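# Nest blue hand brush in dustpan, handle clipped in

## Task

Put the blue hand brush into the dustpan so its bristles face downward and its handle snaps into the groove running along the dustpan's handle, and have the dustpan end up resting level on the table.

## Robot and tools

Robot: two six-joint arms, left_arm and right_arm, each ending in a two-finger parallel gripper. Calibrated bases in the scene frame: left_arm at (-0.036, +0.293, 0) m, right_arm at (+0.010, -0.347, 0) m, each turned only slightly about vertical; up is +z in both base frames.

Frames: the scene frame has its origin on the table surface halfway between the arms, +z up, +x reaching out over the table, and left_arm on the +y side (image left/right does not follow arm names). Each arm reports its hand position (metres) and quaternion (wxyz) in its own base frame; fixed cameras and the table use the scene frame. The fingers point along the gripper's +z and spread along its y. end_effector_position sits between the finger pads, roughly 1 cm short of the tips. Printed hand poses may be a few cm off, worse when stretched far.

Joint order inside every row and result list, per arm: waist, shoulder, elbow, wrist pitch, wrist yaw, wrist roll. Stated ranges in rad: waist -2.880..2.880, shoulder 0.000..3.142, elbow 0.000..3.019, wrist pitch -1.693..1.571, wrist yaw -1.571..1.571, wrist roll -2.094..2.094. Real ends may differ by up to 0.084 rad.

A row is one flat list of 14 numbers, each in [-1, 1], covering both arms even if one stays still: left_arm's six joint numbers then its opening, then right_arm's six joint numbers then its opening. Joint numbers are offsets, not poses: they are added to the Joint targets reported at the start of that action (or move), never to the previous row. Scale: 1.0 equals 1.264 rad waist, 1.32 shoulder, 1.276 elbow, 1.83 wrist pitch, 6.358 wrist yaw, 7.625 wrist roll; the sign follows the Joint positions sign. Opening is absolute: +1 fully open, -1 shut. Zero offsets leave an arm where it is, but a 0 opening is a real half-open command, so resend the current opening to keep a grip.

execute_actions: actions is a list of up to 15 actions; each action is a table of up to 15 rows, one row per 1/30 s step, and a shorter table repeats its last row until 15 steps (0.5 s) pass. An empty actions list just reports state. cameras picks images: omitted, null or ["all"] gives all, [] gives none. A call is rejected if an action would push a joint more than 0.084 rad beyond its range.

move: target is one row or a list of up to 15 rows; every row's offsets count from the same starting Joint targets. speed (rad/s, 0.01 to 2, default 0.5) caps the joint with the farthest to travel; give one value or one per target. blend (rad) rounds corners of a list; 0 stops at each point. opening_speed (per second on the -1..+1 scale, at least 0.2) ramps the fingers; a later row's opening is applied only after the arms settle at that row. blocking=false returns after about 0.5 s while the move continues. Paths run at least 0.5 s and are cut off past 10 s; they ignore obstacles and the other arm. The result adds a move: line such as done, off_target (settled with a joint over 0.035 rad away), moving, held or fault, plus limits=held and the worst-lagging joint per arm. done never proves contact or its absence.

wait: seconds from 0 to 10; arms hold their last command, a running move keeps going. stop: brakes a running move; needs room. zoom_image: camera (cam_head_left, cam_head_right, cam_high, cam_low, cam_left_wrist, cam_right_wrist) and region [x0, y0, x1, y1] in pixels from the top-left, at most 504 x 504, from the latest image of that camera. read_manual: section "licences". finished_scene: scene is the current scene's number; it is final.

Images: cam_head_left, cam_head_right, cam_high, cam_low are 896x504; cam_left_wrist and cam_right_wrist are 672x504 fisheye views whose pose is computed from the arm's joints and may lag while moving. Calibration matrices are supplied but can be off by a couple of degrees and millimetres.

Result lines: Joint positions and Joint velocities give, per arm, six joint values (rad, rad/s) then the pad gap (m, 0.094 fully open). Joint targets is the base for your next offsets. Tool commands shows current opening commands; grip_measured is finger opening on the command scale. Joint torques follow the joint order, include gravity load, have offsets and noise, and the 3rd and 4th wrap at ±28 N m. "joint sent to its limit" means a joint was clamped at its end; "joint command not followed" means the clearance check altered targets. MOTOR HOT warns of heating; OVER-TEMPERATURE FAULT means that arm went limp for 30 s or more.

Motion limits: joint speed is capped, each step's target stays within a fixed lead of the measured angle, and targets that would jump the gripper over 110 mm are scaled back, so big offsets may need several actions. Tiny turns may not start. If an arm is pushed or dragged, command its targets back past its measured positions to release.

Gripping: closing below the first-touch reading by about 0.05 (more for small, round or soft parts) squeezes at full force, roughly 50 to 64 N per pad; close slowly on fragile items. Release by commanding well above grip_measured.

Avoid: anything leaving the table, drops, letting go of moving parts, fast impacts, hard presses, the two arms striking each other, and long holding or stretched poses that overheat motors. Occasional brief tugs or pushes on objects may occur.

Each tool is called after "Call:" by a JSON object that holds its "op" and its "data", one argument or row to a line.

## Session

I'll start by looking at the current state of the scene.

Call:
{"op": "execute_actions", "data": {
  "actions": []
}}

Scene clock: 0.00 s.
left_arm: end_effector_position=(+0.1754, +0.5332, +0.1862) grip_measured=+1.000 end_effector_quat_wxyz=(+0.378, -0.157, +0.854, +0.321) | right_arm: end_effector_position=(+0.4159, +0.3469, +0.2057) grip_measured=+1.000 end_effector_quat_wxyz=(+0.584, +0.304, +0.725, +0.202)
Joint positions: left_arm=[1.379 1.439 0.889 -0.041 0.42 0.79 0.094] | right_arm=[0.963 1.512 0.85 0.224 0.981 1.102 0.094]
Joint velocities: within noise
Joint torques (N m): no reading
Motor temperatures (°C): left_arm=[32 27 34 33 30 27 29] | right_arm=[36 29 26 31 28 32 27]
Heat: left arm: hottest elbow 34 °C; right arm: hottest waist 36 °C.
Joint targets: left_arm=[1.379 1.439 0.916 -0.039 0.420 0.790] | right_arm=[0.963 1.499 0.886 0.229 0.982 1.102]
Tool commands: left_gripper/opening=+1.0 right_gripper/opening=+1.0

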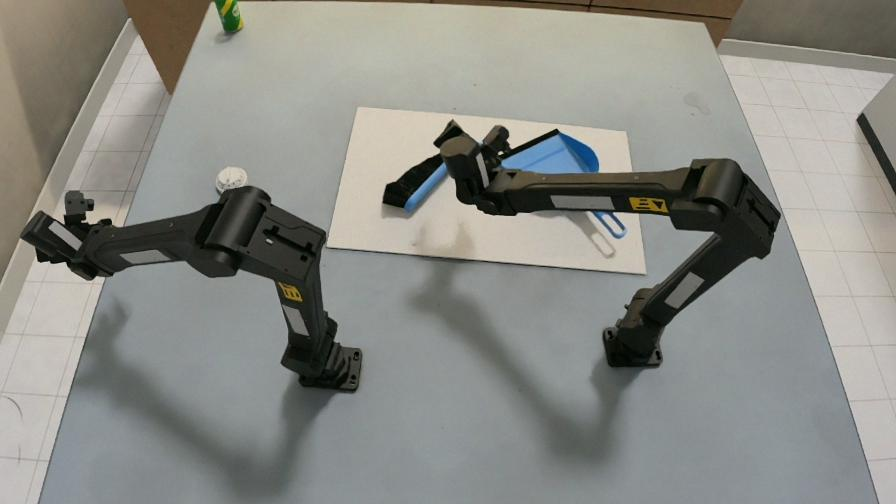

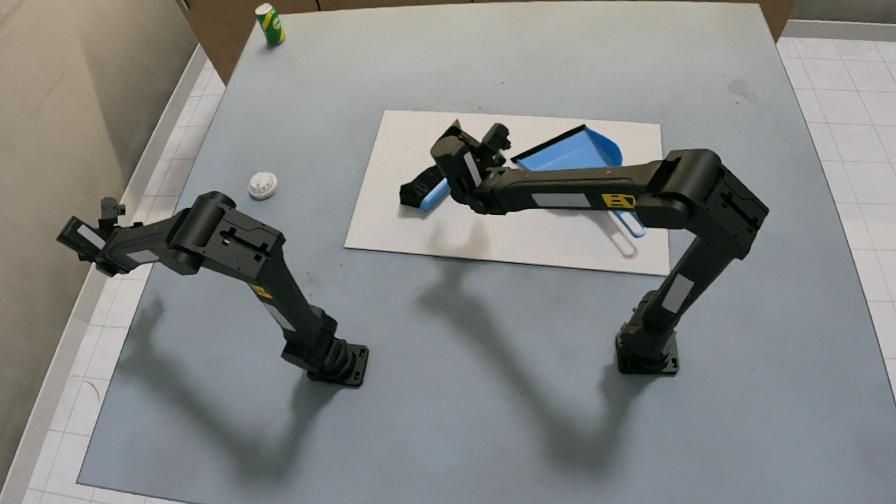

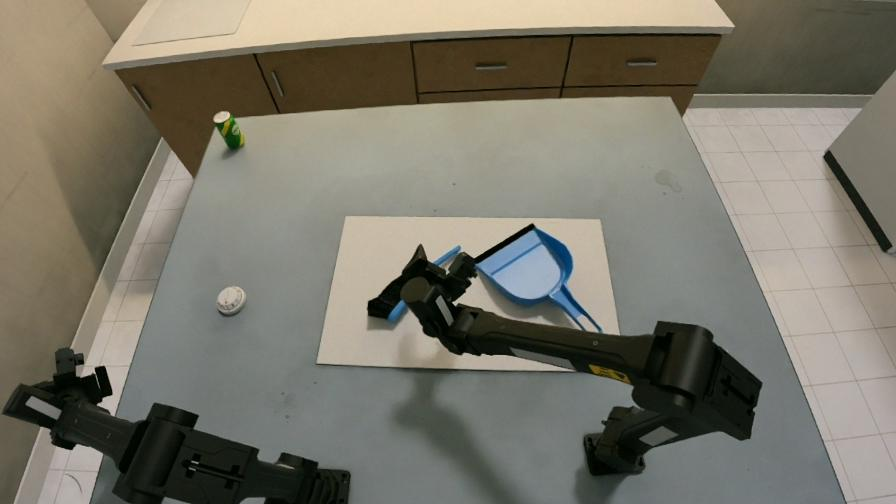

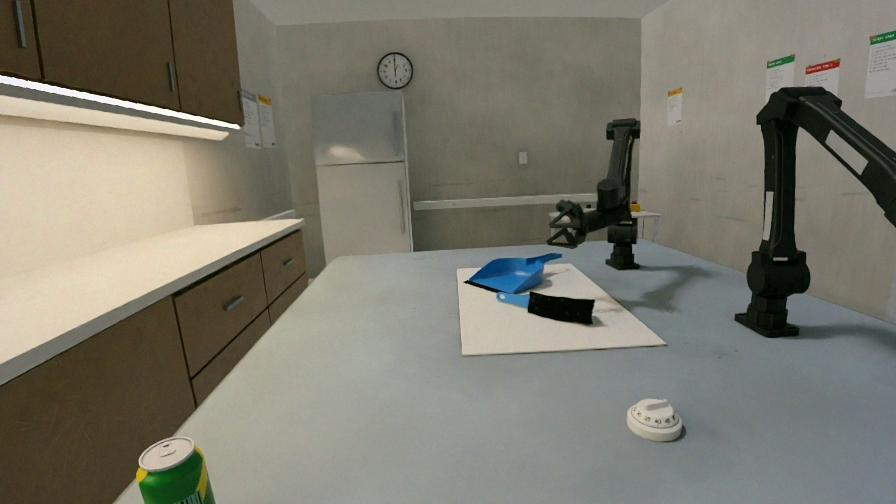

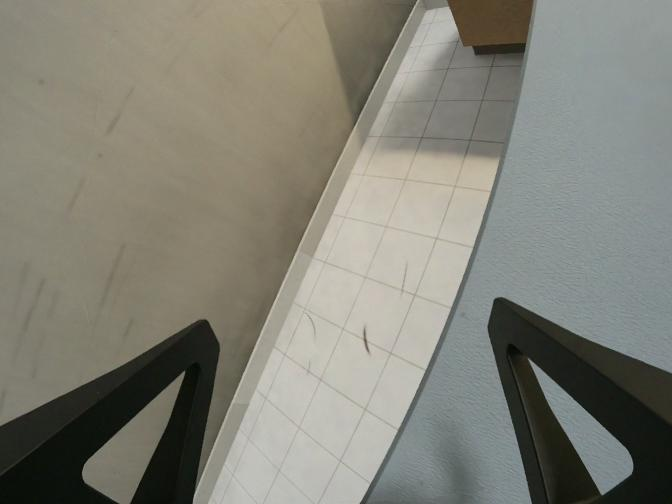

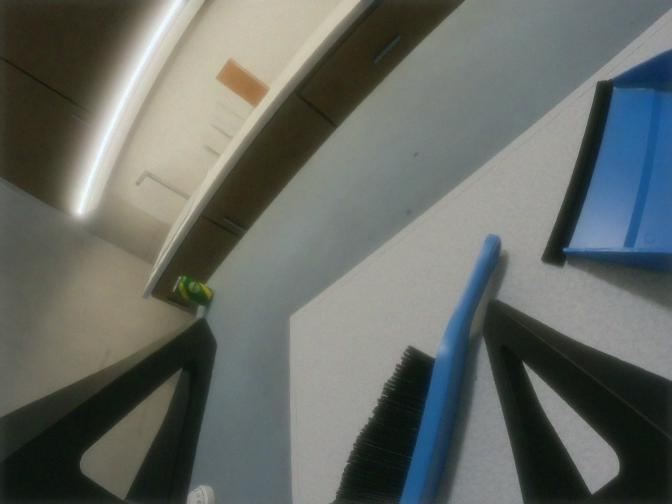

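Call:
{"op": "zoom_image", "data": {
  "camera": "cam_high",
  "region": [316, 190, 636, 370]
}}

Call:
{"op": "zoom_image", "data": {
  "camera": "cam_head_left",
  "region": [330, 90, 660, 280]
}}

Call:
{"op": "zoom_image", "data": {
  "camera": "cam_low",
  "region": [440, 230, 680, 370]
}}

Call:
{"op": "zoom_image", "data": {
  "camera": "cam_head_right",
  "region": [340, 90, 680, 290]
}}

Call:
{"op": "zoom_image", "data": {
  "camera": "cam_right_wrist",
  "region": [290, 40, 672, 504]
}}

Scaled by 1.575 from the camera's 896x504 image, which has a finer 1280x720 frame.

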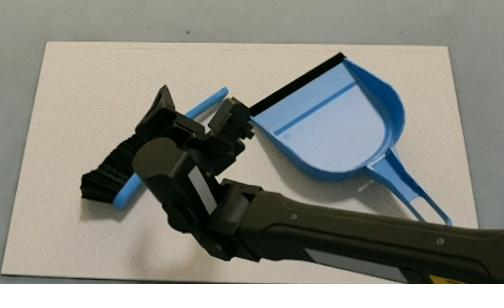

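Scaled by 1.527 from the camera's 896x504 image, which has a finer 1280x720 frame.

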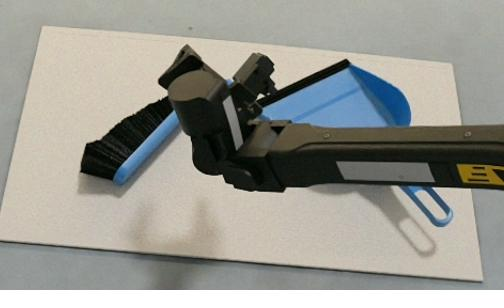

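Scaled by 2.100 from the camera's 896x504 image, which has a finer 1280x720 frame.

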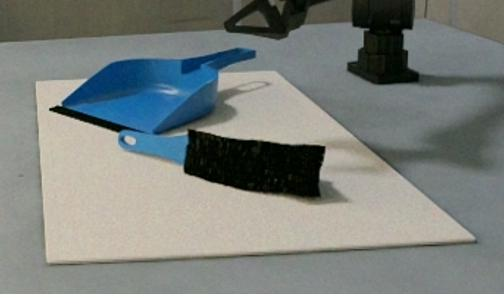

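Scaled by 1.482 from the camera's 896x504 image, which has a finer 1280x720 frame.

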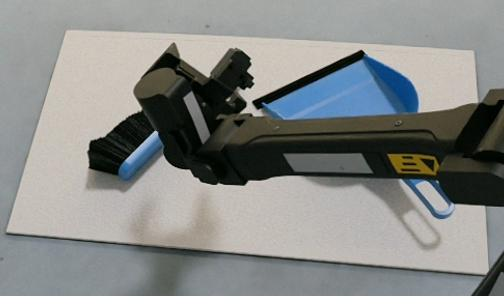

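Scaled by 1.086 from the camera's 672x504 image, which has a finer 960x720 frame.

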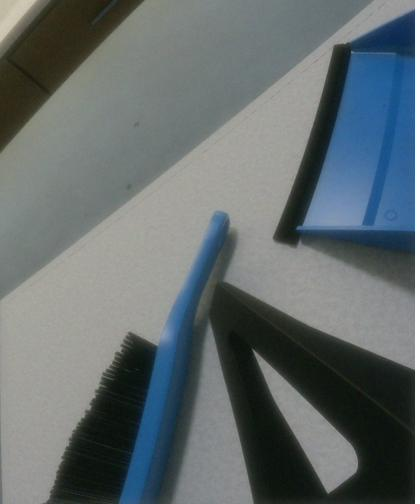

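Call:
{"op": "move", "data": {
  "target": [0,0,0,0,0,0,1, -0.999,-0.378,-0.1066,-0.453,-0.15445,-0.14452,1],
  "speed": 0.8
}}

Scene clock: 11.80 s.
left_arm: end_effector_position=(+0.1754, +0.5332, +0.1862) grip_measured=+1.000 end_effector_quat_wxyz=(+0.378, -0.157, +0.854, +0.321) | right_arm: end_effector_position=(+0.3906, -0.1191, +0.1977) grip_measured=+1.000 end_effector_quat_wxyz=(+0.345, +0.149, +0.925, -0.049)
Joint positions: left_arm=[1.379 1.439 0.889 -0.041 0.42 0.79 0.094] | right_arm=[-0.293 1.016 0.74 -0.582 0.004 0.024 0.094]
Joint velocities: within noise
Joint torques (N m): left_arm=[-1.73 -10.87 10.19 1.72 0.18 0] | right_arm=[-2.02 -7.77 9.48 1.09 -0.23 -0.28]
Motor temperatures (°C): left_arm=[32 28 36 33 30 27 29] | right_arm=[36 29 28 31 28 32 27]
Heat: left arm: hottest elbow 36 °C; right arm: hottest waist 36 °C.
Joint targets: left_arm=[1.379 1.439 0.916 -0.039 0.420 0.790] | right_arm=[-0.299 1.000 0.750 -0.600 0.000 0.000]
move: done
camera_calibration:
cam_right_wrist: T_world_to_cam=[[-0.347286, -0.928272, -0.133052, 0.0560918], [-0.915296, 0.366407, -0.167268, 0.46169], [0.204021, 0.0636919, -0.976892, 0.211532], [0, 0, 0, 1]] pos_world=[0.398906, -0.130571, 0.291333]

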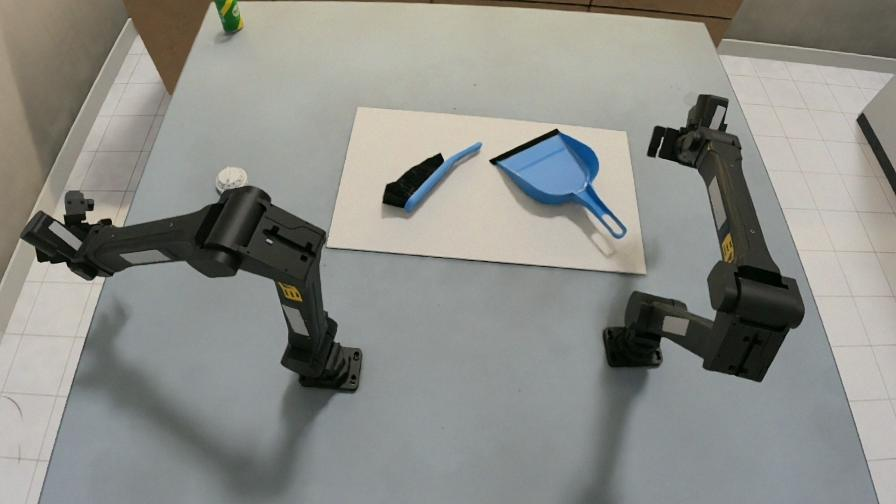

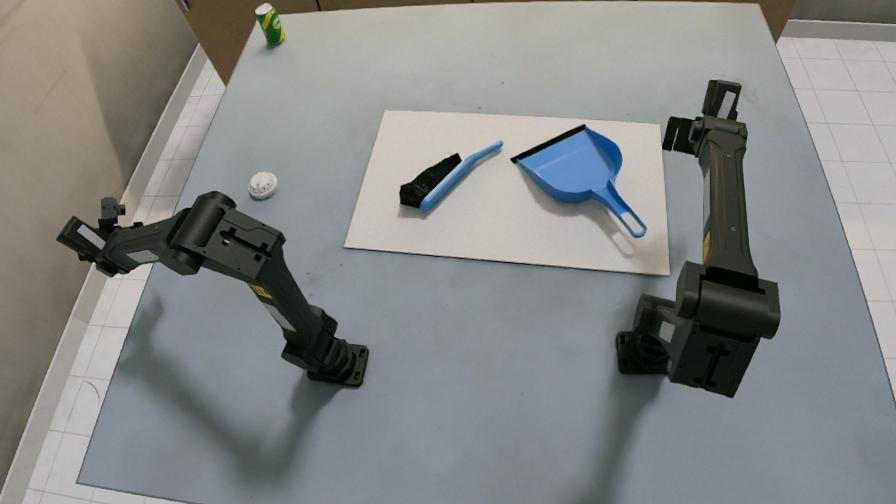

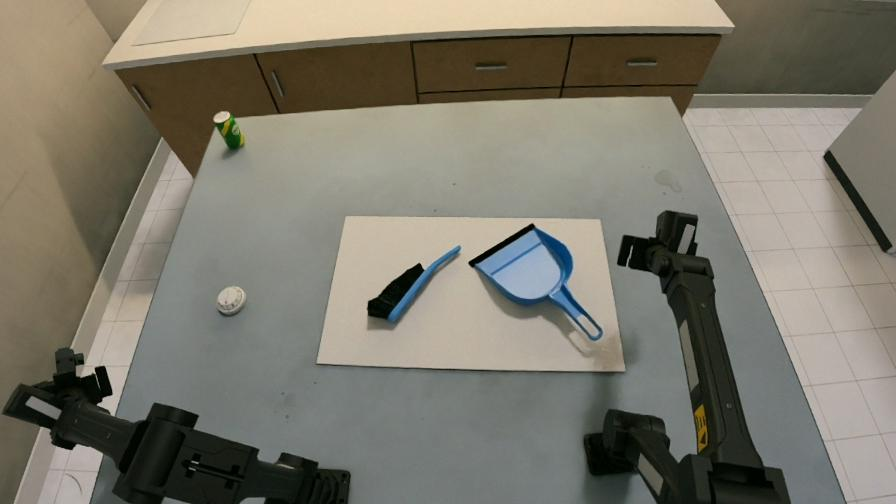

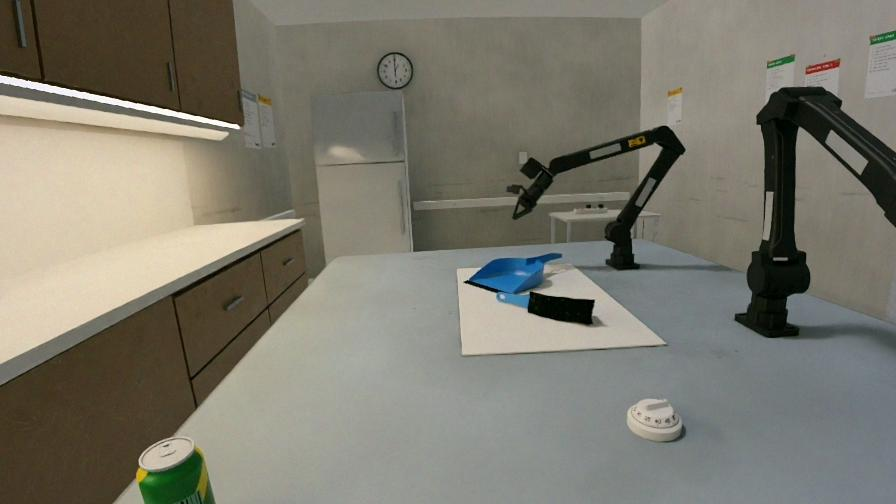

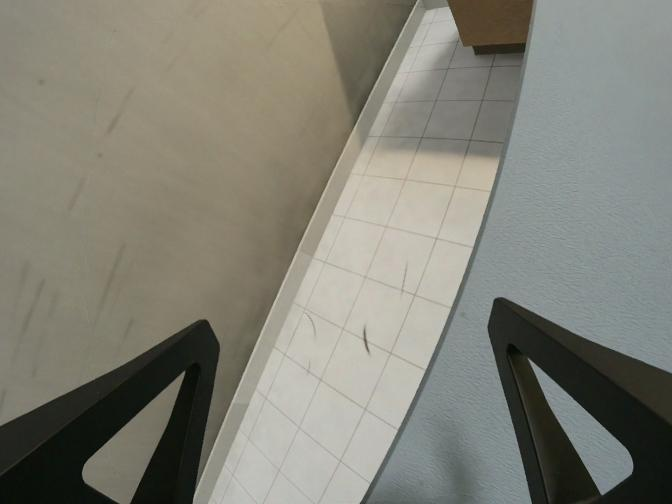

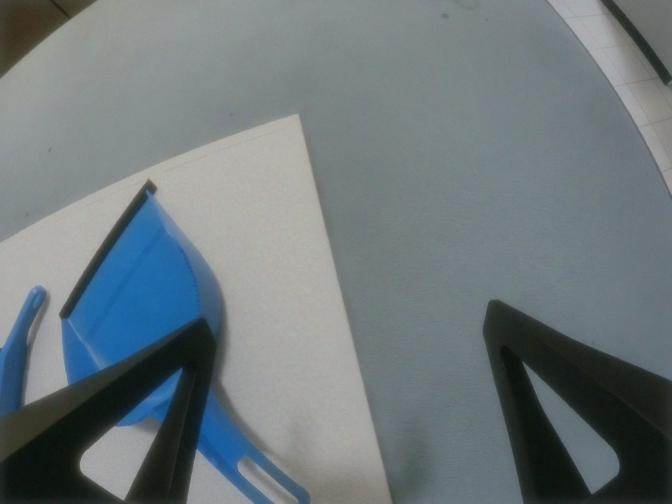

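Call:
{"op": "zoom_image", "data": {
  "camera": "cam_high",
  "region": [456, 210, 626, 350]
}}

Call:
{"op": "zoom_image", "data": {
  "camera": "cam_high",
  "region": [350, 230, 480, 340]
}}

Call:
{"op": "zoom_image", "data": {
  "camera": "cam_head_left",
  "region": [370, 110, 650, 260]
}}

Call:
{"op": "zoom_image", "data": {
  "camera": "cam_low",
  "region": [455, 240, 615, 340]
}}

Call:
{"op": "zoom_image", "data": {
  "camera": "cam_right_wrist",
  "region": [0, 150, 340, 504]
}}

Scaled by 2.965 from the camera's 896x504 image, which has a finer 1280x720 frame.

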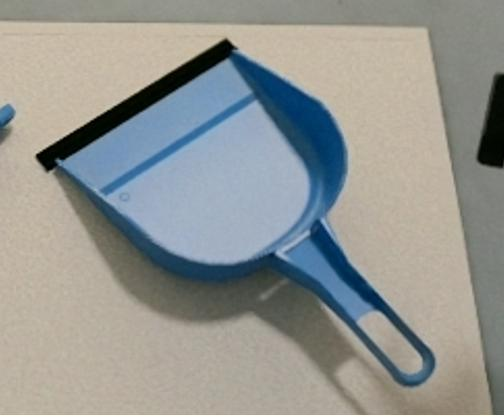

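Scaled by 3.877 from the camera's 896x504 image, which has a finer 1280x720 frame.

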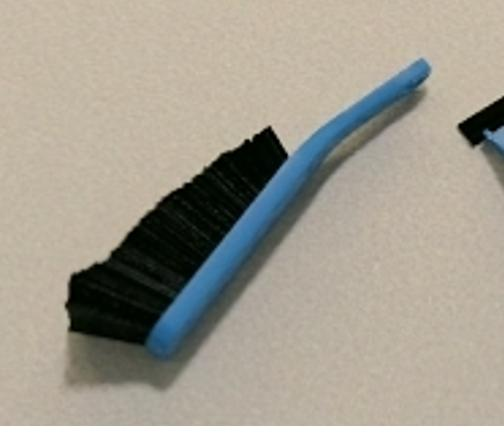

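Scaled by 1.800 from the camera's 896x504 image, which has a finer 1280x720 frame.

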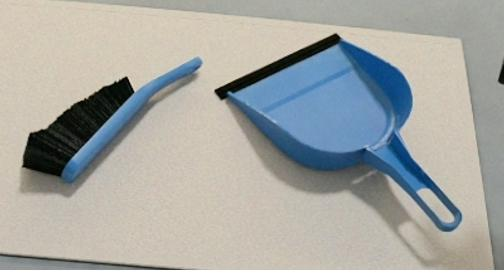

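Scaled by 3.150 from the camera's 896x504 image, which has a finer 1280x720 frame.

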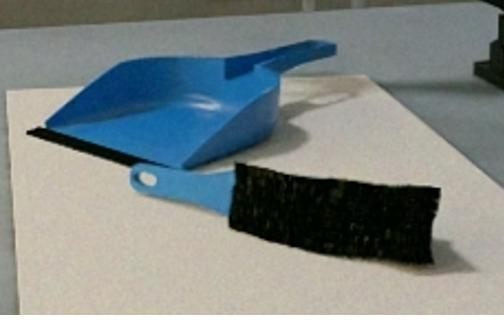

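Scaled by 1.424 from the camera's 672x504 image, which has a finer 960x720 frame.

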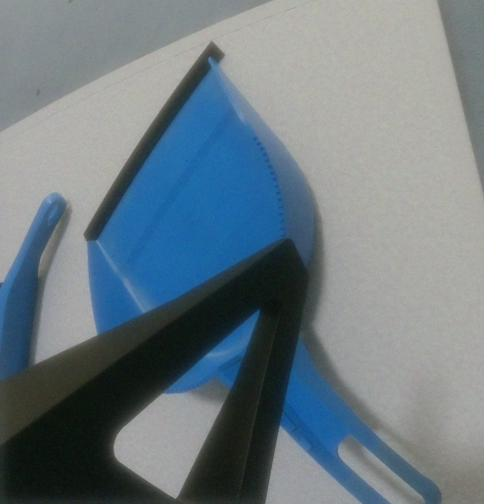

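Call:
{"op": "move", "data": {
  "target": [-0.988,-0.0598,0.1497,-0.3049,-0.06606,-0.1036,1, 0.3948,-0.2273,-0.0392,-0.1366,0,0,1],
  "speed": 0.8,
  "cameras": ["cam_right_wrist"]
}}

Call:
{"op": "zoom_image", "data": {
  "camera": "cam_right_wrist",
  "region": [120, 0, 560, 330]
}}

Scene clock: 25.97 s.
left_arm: end_effector_position=(+0.5228, +0.0659, +0.1944) grip_measured=+1.000 end_effector_quat_wxyz=(+0.321, -0.051, +0.945, +0.022) | right_arm: end_effector_position=(+0.3174, +0.0607, +0.2356) grip_measured=+1.000 end_effector_quat_wxyz=(+0.349, -0.079, +0.933, +0.036)
Joint positions: left_arm=[0.127 1.379 1.044 -0.58 0.003 0.019 0.094] | right_arm=[0.192 0.713 0.69 -0.832 0.002 0.022 0.094]
Joint velocities: within noise
Joint torques (N m): left_arm=[-1.73 -12.1 13.52 0.73 -0.1 -0.16] | right_arm=[-0.26 -3.6 9.77 1.13 -0.17 -0.26]
Motor temperatures (°C): left_arm=[32 28 37 33 30 27 29] | right_arm=[36 29 29 31 28 31 27]
Heat: left arm: hottest elbow 37 °C; right arm: hottest waist 36 °C.
Joint targets: left_arm=[0.130 1.360 1.107 -0.597 0.000 0.000] | right_arm=[0.200 0.700 0.700 -0.850 0.000 -0.001]
move: off_target (left_arm); left_arm: the elbow is farthest, 0.063 rad from its target
camera_calibration:
cam_right_wrist: T_world_to_cam=[[0.128011, -0.982746, -0.133502, 0.0551482], [-0.979577, -0.104241, -0.171938, 0.385256], [0.155055, 0.152786, -0.97602, 0.262051], [0, 0, 0, 1]] pos_world=[0.329696, 0.0543187, 0.329369]
Images, in order (width x height): cam_right_wrist 672x504.

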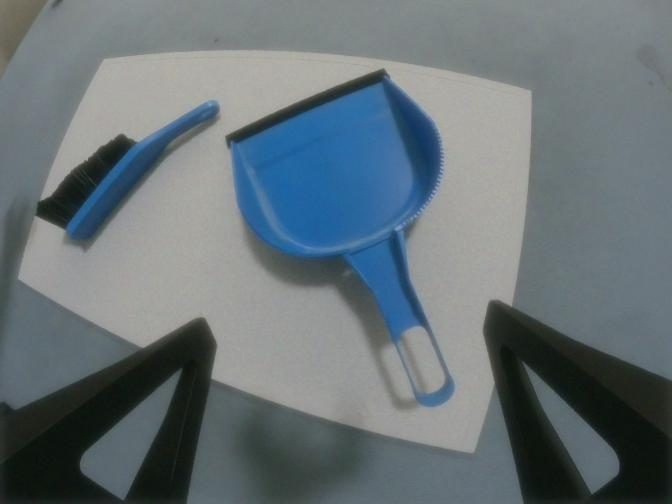

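Scaled by 1.145 from the camera's 672x504 image, which has a finer 960x720 frame.

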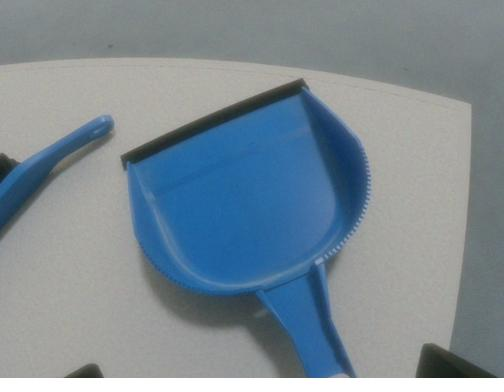

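Call:
{"op": "zoom_image", "data": {
  "camera": "cam_right_wrist",
  "region": [300, 200, 500, 420]
}}

Call:
{"op": "zoom_image", "data": {
  "camera": "cam_right_wrist",
  "region": [20, 80, 240, 260]
}}

Scaled by 2.291 from the camera's 672x504 image, which has a finer 960x720 frame.

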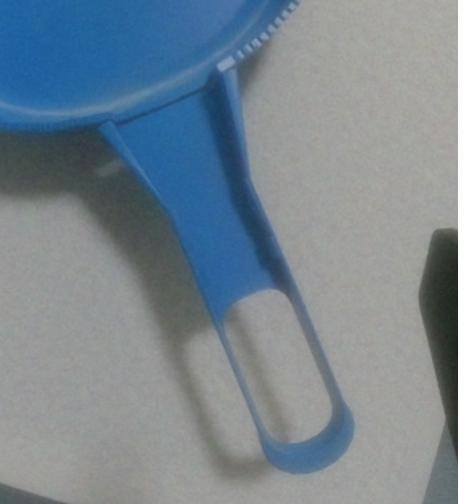

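Scaled by 2.291 from the camera's 672x504 image, which has a finer 960x720 frame.

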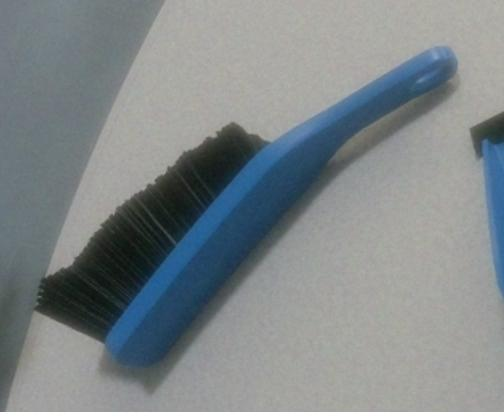

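Call:
{"op": "move", "data": {
  "target": [-0.3853,0,0,0,0,0,1, 0,0,0,0,0,0,1],
  "speed": 0.8,
  "cameras": ["cam_left_wrist", "cam_low"]
}}

Call:
{"op": "zoom_image", "data": {
  "camera": "cam_left_wrist",
  "region": [130, 100, 530, 400]
}}

Call:
{"op": "zoom_image", "data": {
  "camera": "cam_low",
  "region": [450, 230, 620, 340]
}}

Scene clock: 30.30 s.
left_arm: end_effector_position=(+0.4936, -0.1842, +0.1943) grip_measured=+1.000 end_effector_quat_wxyz=(+0.317, +0.176, +0.930, -0.055) | right_arm: end_effector_position=(+0.3174, +0.0607, +0.2356) grip_measured=+1.000 end_effector_quat_wxyz=(+0.349, -0.079, +0.933, +0.036)
Joint positions: left_arm=[-0.356 1.379 1.044 -0.58 0.001 0.018 0.094] | right_arm=[0.192 0.713 0.69 -0.832 0.002 0.022 0.094]
Joint velocities: within noise
Joint torques (N m): left_arm=[-2.02 -12.16 13.53 0.73 -0.01 -0.15] | right_arm=[-0.26 -3.6 9.78 1.11 -0.17 -0.26]
Motor temperatures (°C): left_arm=[32 28 39 32 30 27 29] | right_arm=[36 29 29 31 28 31 27]
Heat: left arm: hottest elbow 39 °C; right arm: hottest waist 36 °C.
Joint targets: left_arm=[-0.357 1.360 1.107 -0.597 0.000 0.000] | right_arm=[0.200 0.700 0.700 -0.850 0.000 -0.001]
move: off_target (left_arm); left_arm: the elbow is farthest, 0.063 rad from its target
camera_calibration:
cam_left_wrist: T_world_to_cam=[[-0.42912, -0.895438, -0.118517, 0.0739173], [-0.890072, 0.441534, -0.11322, 0.573104], [0.153711, 0.0569039, -0.986476, 0.210101], [0, 0, 0, 1]] pos_world=[0.509529, -0.198812, 0.280907]
Images, in order (width x height): cam_low 896x504, cam_left_wrist 672x504.

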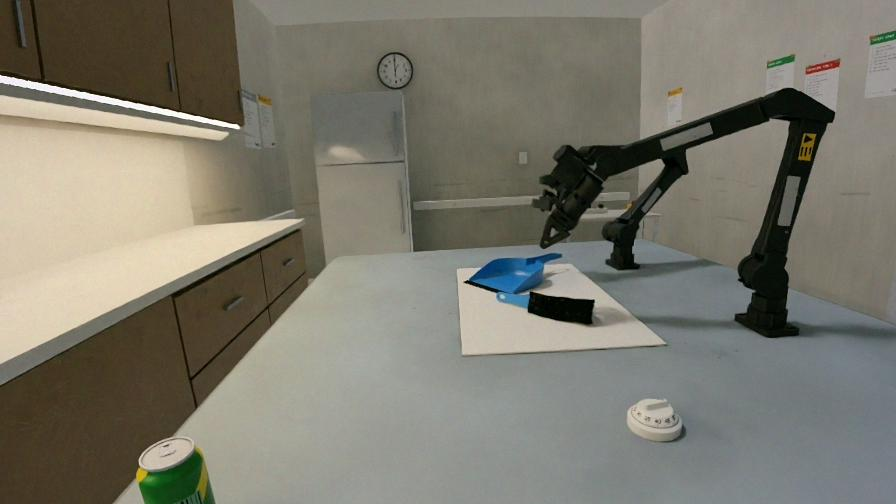

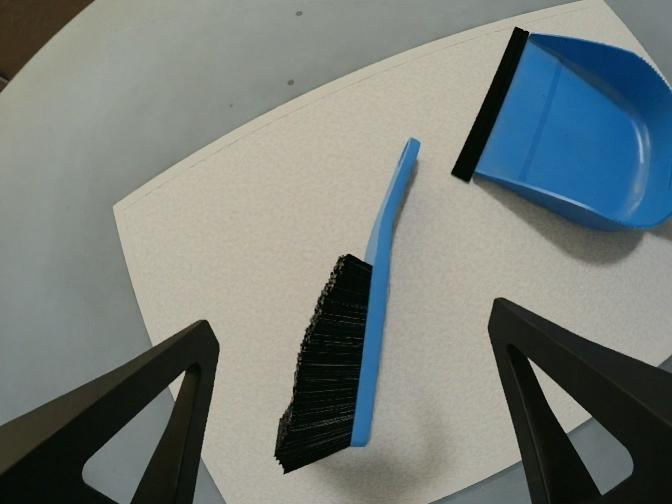

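Scaled by 1.260 from the camera's 672x504 image, which has a finer 960x720 frame.

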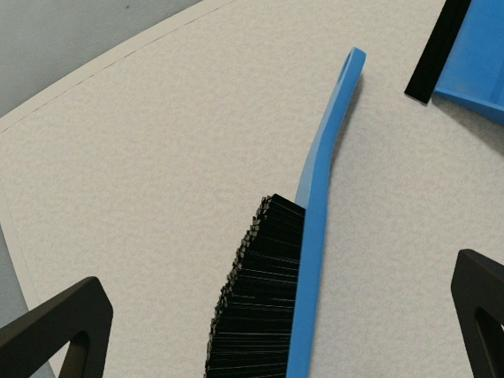

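Scaled by 2.965 from the camera's 896x504 image, which has a finer 1280x720 frame.

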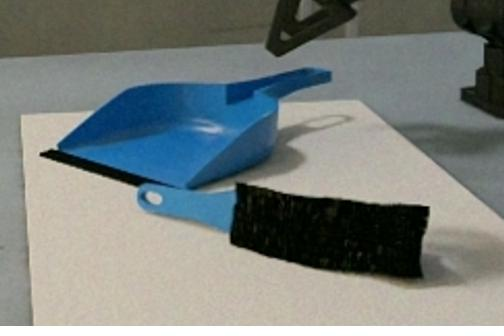

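Call:
{"op": "move", "data": {
  "target": [-0.0483,0.5220,0.5925,-0.4033,0,0.04315,0.3, 0.3165,0,0,0,0,0,1],
  "speed": 0.7,
  "cameras": ["cam_left_wrist", "cam_right_wrist"]
}}

Scene clock: 46.47 s.
left_arm: end_effector_position=(+0.5774, -0.2492, +0.1098) grip_measured=+0.302 end_effector_quat_wxyz=(+0.013, +0.351, +0.936, -0.001) | right_arm: end_effector_position=(+0.2686, +0.1796, +0.2356) grip_measured=+1.000 end_effector_quat_wxyz=(+0.335, -0.263, +0.899, +0.105)
Joint positions: left_arm=[-0.406 2.028 1.805 -1.321 0.001 0.311 0.061] | right_arm=[0.592 0.713 0.69 -0.832 0.002 0.022 0.094]
Joint velocities: within noise
Joint torques (N m): left_arm=[-2.67 -18.37 12.45 -0.25 0.01 0.25] | right_arm=[-0.26 -3.66 9.77 1.09 -0.15 -0.25]
Motor temperatures (°C): left_arm=[32 29 44 32 30 27 28] | right_arm=[36 29 29 31 27 31 27]
Heat: left arm: hottest elbow 44 °C; right arm: hottest waist 36 °C.
Joint targets: left_arm=[-0.418 2.049 1.863 -1.335 0.000 0.330] | right_arm=[0.600 0.700 0.700 -0.850 0.000 -0.001]
move: off_target (left_arm); left_arm: the elbow is farthest, 0.058 rad from its target
camera_calibration:
cam_left_wrist: T_world_to_cam=[[-0.745536, -0.664572, -0.0502083, 0.274315], [-0.597942, 0.633708, 0.490795, 0.479755], [-0.294351, 0.395926, -0.869827, 0.447935], [0, 0, 0, 1]] pos_world=[0.623227, -0.299072, 0.167938]
cam_right_wrist: T_world_to_cam=[[0.501379, -0.854861, -0.133539, 0.0550496], [-0.861227, -0.478254, -0.171934, 0.385264], [0.083114, 0.201211, -0.976015, 0.262063], [0, 0, 0, 1]] pos_world=[0.282418, 0.178584, 0.329369]
Images, in order (width x height): cam_left_wrist 672x504, cam_right_wrist 672x504.

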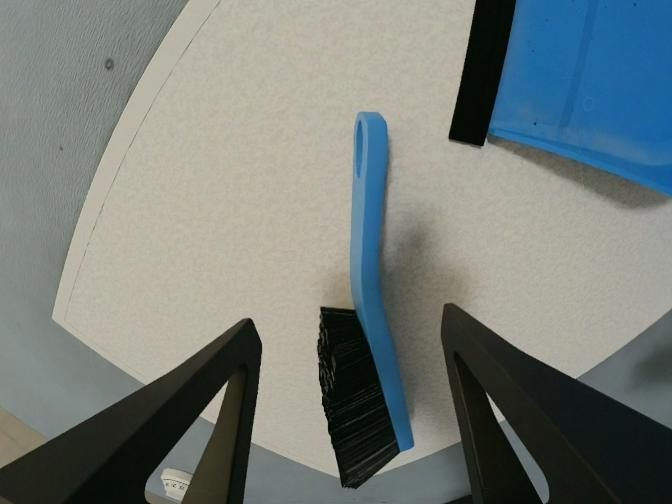

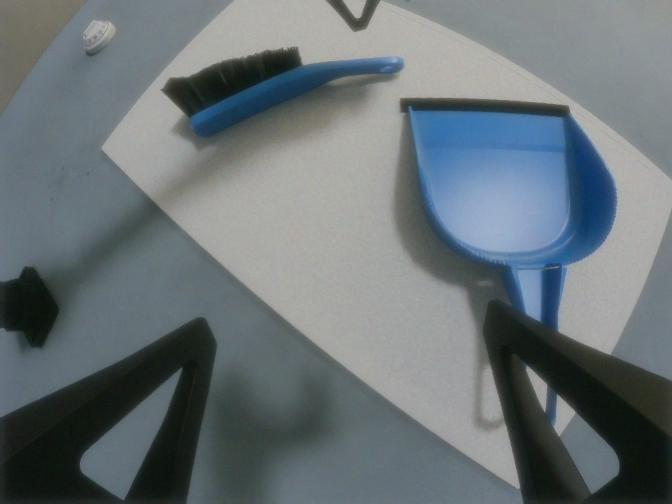

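Call:
{"op": "move", "data": {
  "target": [-0.01424,0.05,-0.02116,0.03607,0,0.01403,0.3, -0.6,0,0,0,0,0,1],
  "speed": 0.7,
  "cameras": ["cam_left_wrist", "cam_head_right"]
}}

Scene clock: 57.93 s.
left_arm: end_effector_position=(+0.5813, -0.2583, +0.0771) grip_measured=+0.302 end_effector_quat_wxyz=(+0.005, +0.405, +0.914, -0.001) | right_arm: end_effector_position=(+0.3193, -0.0499, +0.2356) grip_measured=+1.000 end_effector_quat_wxyz=(+0.350, +0.082, +0.933, -0.024)
Joint positions: left_arm=[-0.417 2.082 1.805 -1.284 0.001 0.417 0.061] | right_arm=[-0.152 0.713 0.69 -0.832 0.003 0.022 0.094]
Joint velocities: within noise
Joint torques (N m): left_arm=[-2.67 -17.85 10.21 0.83 0.02 0.24] | right_arm=[-2.14 -3.66 9.77 1.1 -0.18 -0.25]
Motor temperatures (°C): left_arm=[32 29 43 32 29 27 28] | right_arm=[36 29 30 31 27 31 27]
Heat: left arm: hottest elbow 43 °C; right arm: hottest waist 36 °C.
Joint targets: left_arm=[-0.436 2.115 1.836 -1.269 0.000 0.436] | right_arm=[-0.159 0.700 0.700 -0.850 0.000 0.000]
move: done
camera_calibration:
cam_left_wrist: T_world_to_cam=[[-0.818963, -0.572133, -0.0443125, 0.335623], [-0.512774, 0.694954, 0.504084, 0.469146], [-0.257608, 0.435549, -0.862517, 0.412609], [0, 0, 0, 1]] pos_world=[0.62172, -0.313725, 0.134266]
Images, in order (width x height): cam_head_right 896x504, cam_left_wrist 672x504.

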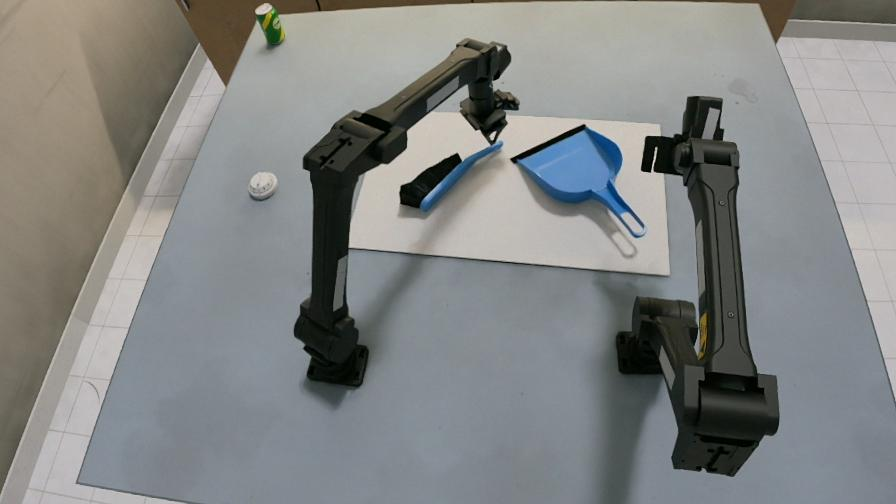

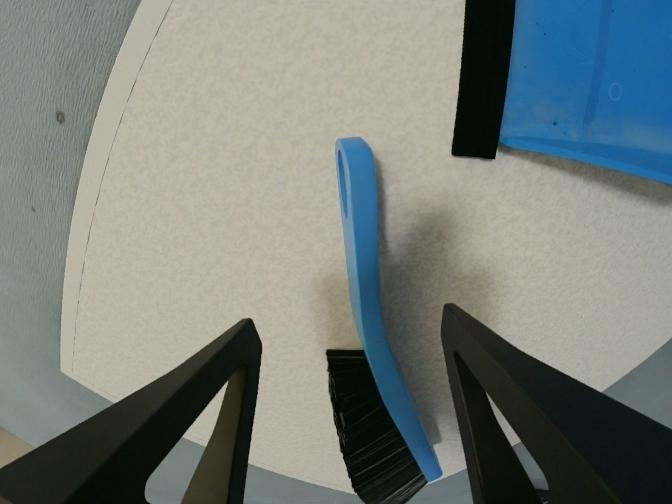

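I'll check the current state first.

Call:
{"op": "execute_actions", "data": {
  "actions": [],
  "cameras": ["cam_left_wrist", "cam_high"]
}}

Scene clock: 60.03 s.
left_arm: end_effector_position=(+0.5813, -0.2583, +0.0771) grip_measured=+0.302 end_effector_quat_wxyz=(+0.005, +0.406, +0.914, -0.001) | right_arm: end_effector_position=(+0.3193, -0.0499, +0.2356) grip_measured=+1.000 end_effector_quat_wxyz=(+0.350, +0.082, +0.933, -0.024)
Joint positions: left_arm=[-0.417 2.082 1.805 -1.284 0.001 0.418 0.061] | right_arm=[-0.152 0.713 0.69 -0.832 0.003 0.022 0.094]
Joint velocities: within noise
Joint torques (N m): left_arm=[-2.67 -17.85 10.22 0.83 0.02 0.25] | right_arm=[-2.14 -3.66 9.78 1.11 -0.18 -0.25]
Motor temperatures (°C): left_arm=[32 29 43 32 29 27 28] | right_arm=[36 29 30 31 27 31 27]
Heat: left arm: hottest elbow 43 °C; right arm: hottest waist 36 °C.
Joint targets: left_arm=[-0.436 2.115 1.836 -1.269 0.000 0.436] | right_arm=[-0.159 0.700 0.700 -0.850 0.000 0.000]
Tool commands: left_gripper/opening=+0.3 right_gripper/opening=+1.0
camera_calibration:
cam_left_wrist: T_world_to_cam=[[-0.819399, -0.571508, -0.0443194, 0.336039], [-0.512246, 0.695342, 0.504087, 0.468939], [-0.257272, 0.435751, -0.862515, 0.412466], [0, 0, 0, 1]] pos_world=[0.621678, -0.313757, 0.134265]
Images, in order (width x height): cam_high 896x504, cam_left_wrist 672x504.

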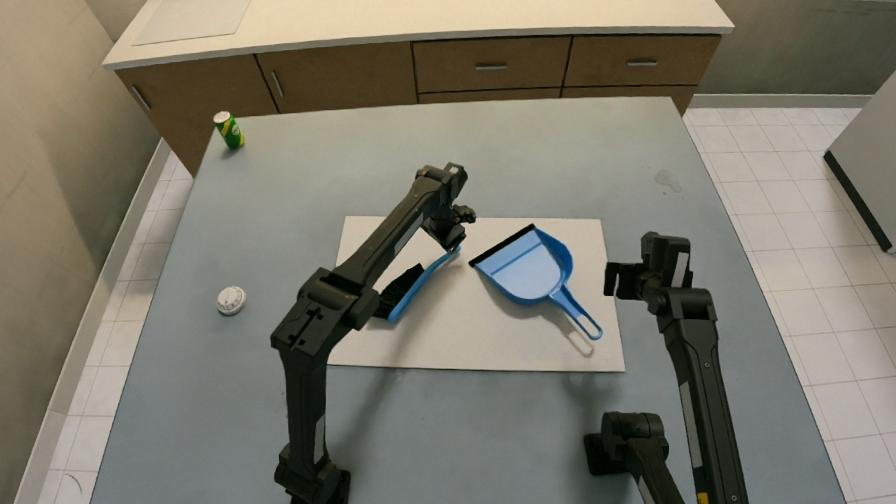

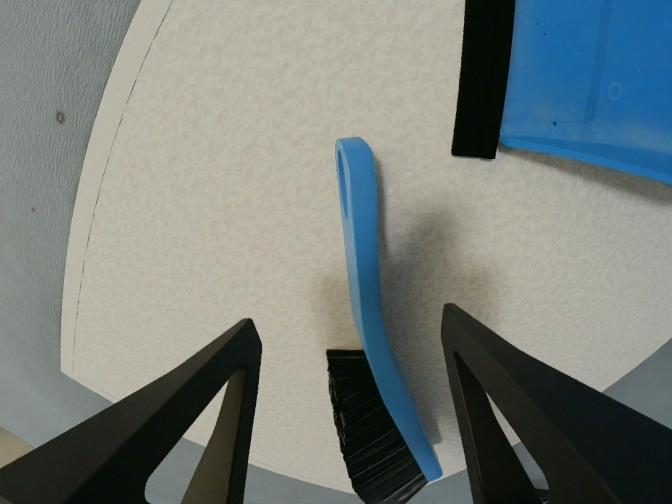

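Call:
{"op": "move", "data": {
  "target": [-0.0060, 0.0303, -0.0423, 0.0508, 0, 0, 0.3, 0, 0, 0, 0, 0, 0, 1.0],
  "speed": 0.15,
  "cameras": ["cam_left_wrist"]
}}

Scene clock: 68.90 s.
left_arm: end_effector_position=(+0.5914, -0.2683, +0.0452) grip_measured=+0.302 end_effector_quat_wxyz=(+0.021, +0.409, +0.912, -0.001) | right_arm: end_effector_position=(+0.3193, -0.0499, +0.2356) grip_measured=+1.000 end_effector_quat_wxyz=(+0.350, +0.082, +0.933, -0.024)
Joint positions: left_arm=[-0.425 2.123 1.786 -1.191 0.001 0.418 0.061] | right_arm=[-0.152 0.713 0.69 -0.832 0.003 0.022 0.094]
Joint velocities: within noise
Joint torques (N m): left_arm=[-2.67 -18.49 7.27 0.84 0.01 0.24] | right_arm=[-2.14 -3.66 9.78 1.11 -0.17 -0.25]
Motor temperatures (°C): left_arm=[32 30 42 32 29 27 28] | right_arm=[35 29 30 31 27 31 27]
Heat: left arm: hottest elbow 42 °C; right arm: hottest waist 35 °C.
Joint targets: left_arm=[-0.444 2.155 1.782 -1.176 0.000 0.436] | right_arm=[-0.159 0.700 0.700 -0.850 0.000 0.000]
move: done
camera_calibration:
cam_left_wrist: T_world_to_cam=[[-0.822176, -0.565922, -0.0613062, 0.341124], [-0.521624, 0.705912, 0.479162, 0.506612], [-0.227892, 0.425935, -0.875583, 0.372402], [0, 0, 0, 1]] pos_world=[0.629593, -0.323193, 0.104233]
Images, in order (width x height): cam_left_wrist 672x504.

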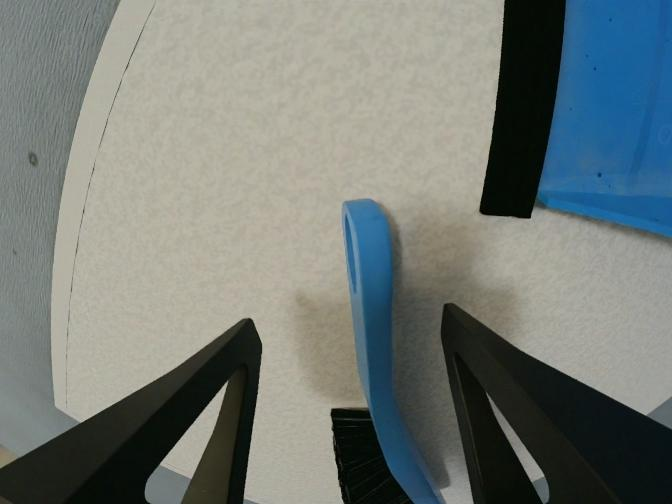

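Call:
{"op": "zoom_image", "data": {
  "camera": "cam_left_wrist",
  "region": [270, 160, 520, 500]
}}

Scaled by 1.482 from the camera's 672x504 image, which has a finer 960x720 frame.

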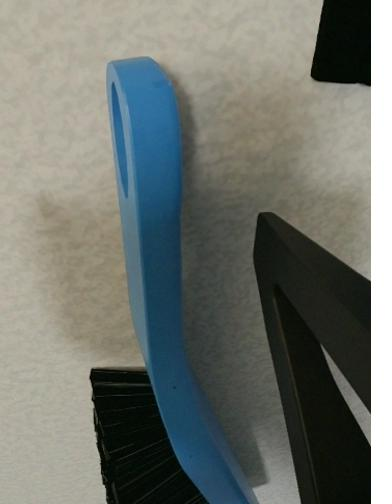

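Call:
{"op": "move", "data": {
  "target": [-0.0028, 0.0088, -0.0486, 0.0166, 0, -0.0026, 0.3, 0, 0, 0, 0, 0, 0, 1.0],
  "speed": 0.1,
  "cameras": ["cam_left_wrist"]
}}

Scene clock: 75.50 s.
left_arm: end_effector_position=(+0.5749, -0.2629, +0.0165) grip_measured=+0.302 end_effector_quat_wxyz=(+0.001, +0.411, +0.912, -0.001) | right_arm: end_effector_position=(+0.3193, -0.0499, +0.2356) grip_measured=+1.000 end_effector_quat_wxyz=(+0.350, +0.082, +0.933, -0.024)
Joint positions: left_arm=[-0.428 2.134 1.725 -1.16 0.001 0.418 0.061] | right_arm=[-0.152 0.713 0.69 -0.832 0.003 0.022 0.094]
Joint velocities: within noise
Joint torques (N m): left_arm=[-2.73 -18.26 6.93 0.79 0.02 0.03] | right_arm=[-2.14 -3.66 9.77 1.11 -0.18 -0.25]
Motor temperatures (°C): left_arm=[32 30 41 32 29 27 28] | right_arm=[35 29 30 31 27 31 27]
Heat: left arm: hottest elbow 41 °C; right arm: hottest waist 35 °C.
Joint targets: left_arm=[-0.447 2.167 1.720 -1.145 0.000 0.416] | right_arm=[-0.159 0.700 0.700 -0.850 0.000 0.000]
move: done
camera_calibration:
cam_left_wrist: T_world_to_cam=[[-0.825822, -0.562524, -0.039812, 0.331473], [-0.500732, 0.698969, 0.510598, 0.493624], [-0.259396, 0.441598, -0.858898, 0.36327], [0, 0, 0, 1]] pos_world=[0.615141, -0.318986, 0.073165]
Images, in order (width x height): cam_left_wrist 672x504.

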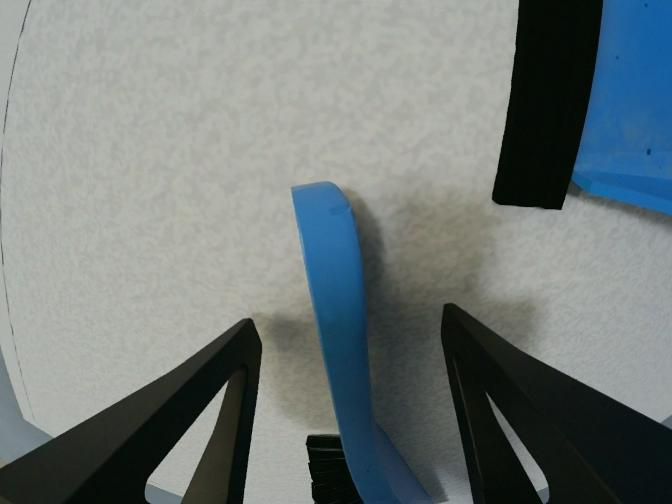

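Call:
{"op": "move", "data": {
  "target": [0, 0, 0, 0, 0, 0, -1.0, 0, 0, 0, 0, 0, 0, 1.0],
  "opening_speed": 0.5,
  "cameras": ["cam_left_wrist"]
}}

Scene clock: 79.30 s.
left_arm: end_effector_position=(+0.5749, -0.2629, +0.0165) grip_measured=-0.732 end_effector_quat_wxyz=(+0.001, +0.411, +0.912, -0.001) | right_arm: end_effector_position=(+0.3193, -0.0499, +0.2356) grip_measured=+1.000 end_effector_quat_wxyz=(+0.350, +0.082, +0.933, -0.024)
Joint positions: left_arm=[-0.428 2.134 1.725 -1.16 0.001 0.418 0.013] | right_arm=[-0.152 0.713 0.69 -0.832 0.003 0.022 0.094]
Joint velocities: within noise
Joint torques (N m): left_arm=[-2.73 -18.14 6.95 0.8 0.02 0.03] | right_arm=[-2.14 -3.66 9.8 1.1 -0.18 -0.25]
Motor temperatures (°C): left_arm=[32 31 41 32 29 27 28] | right_arm=[35 29 30 31 27 31 27]
Heat: left arm: hottest elbow 41 °C; right arm: hottest waist 35 °C.
Joint targets: left_arm=[-0.447 2.167 1.720 -1.146 0.000 0.416] | right_arm=[-0.159 0.700 0.700 -0.850 0.000 0.000]
move: done
camera_calibration:
cam_left_wrist: T_world_to_cam=[[-0.825822, -0.562524, -0.039812, 0.331473], [-0.500732, 0.698969, 0.510598, 0.493624], [-0.259396, 0.441598, -0.858898, 0.36327], [0, 0, 0, 1]] pos_world=[0.615141, -0.318986, 0.073165]
Images, in order (width x height): cam_left_wrist 672x504.

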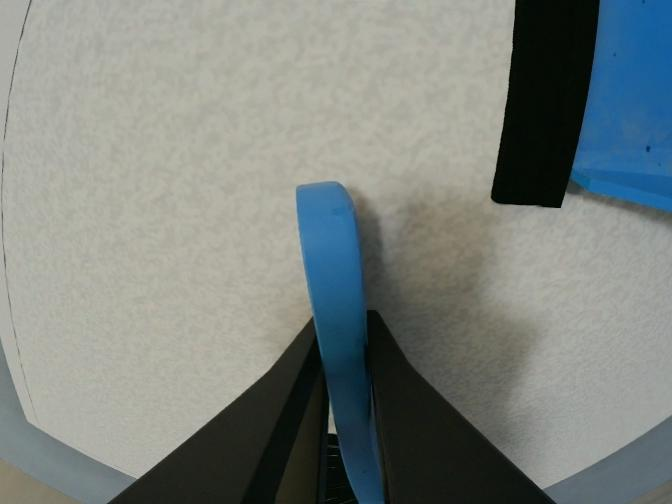

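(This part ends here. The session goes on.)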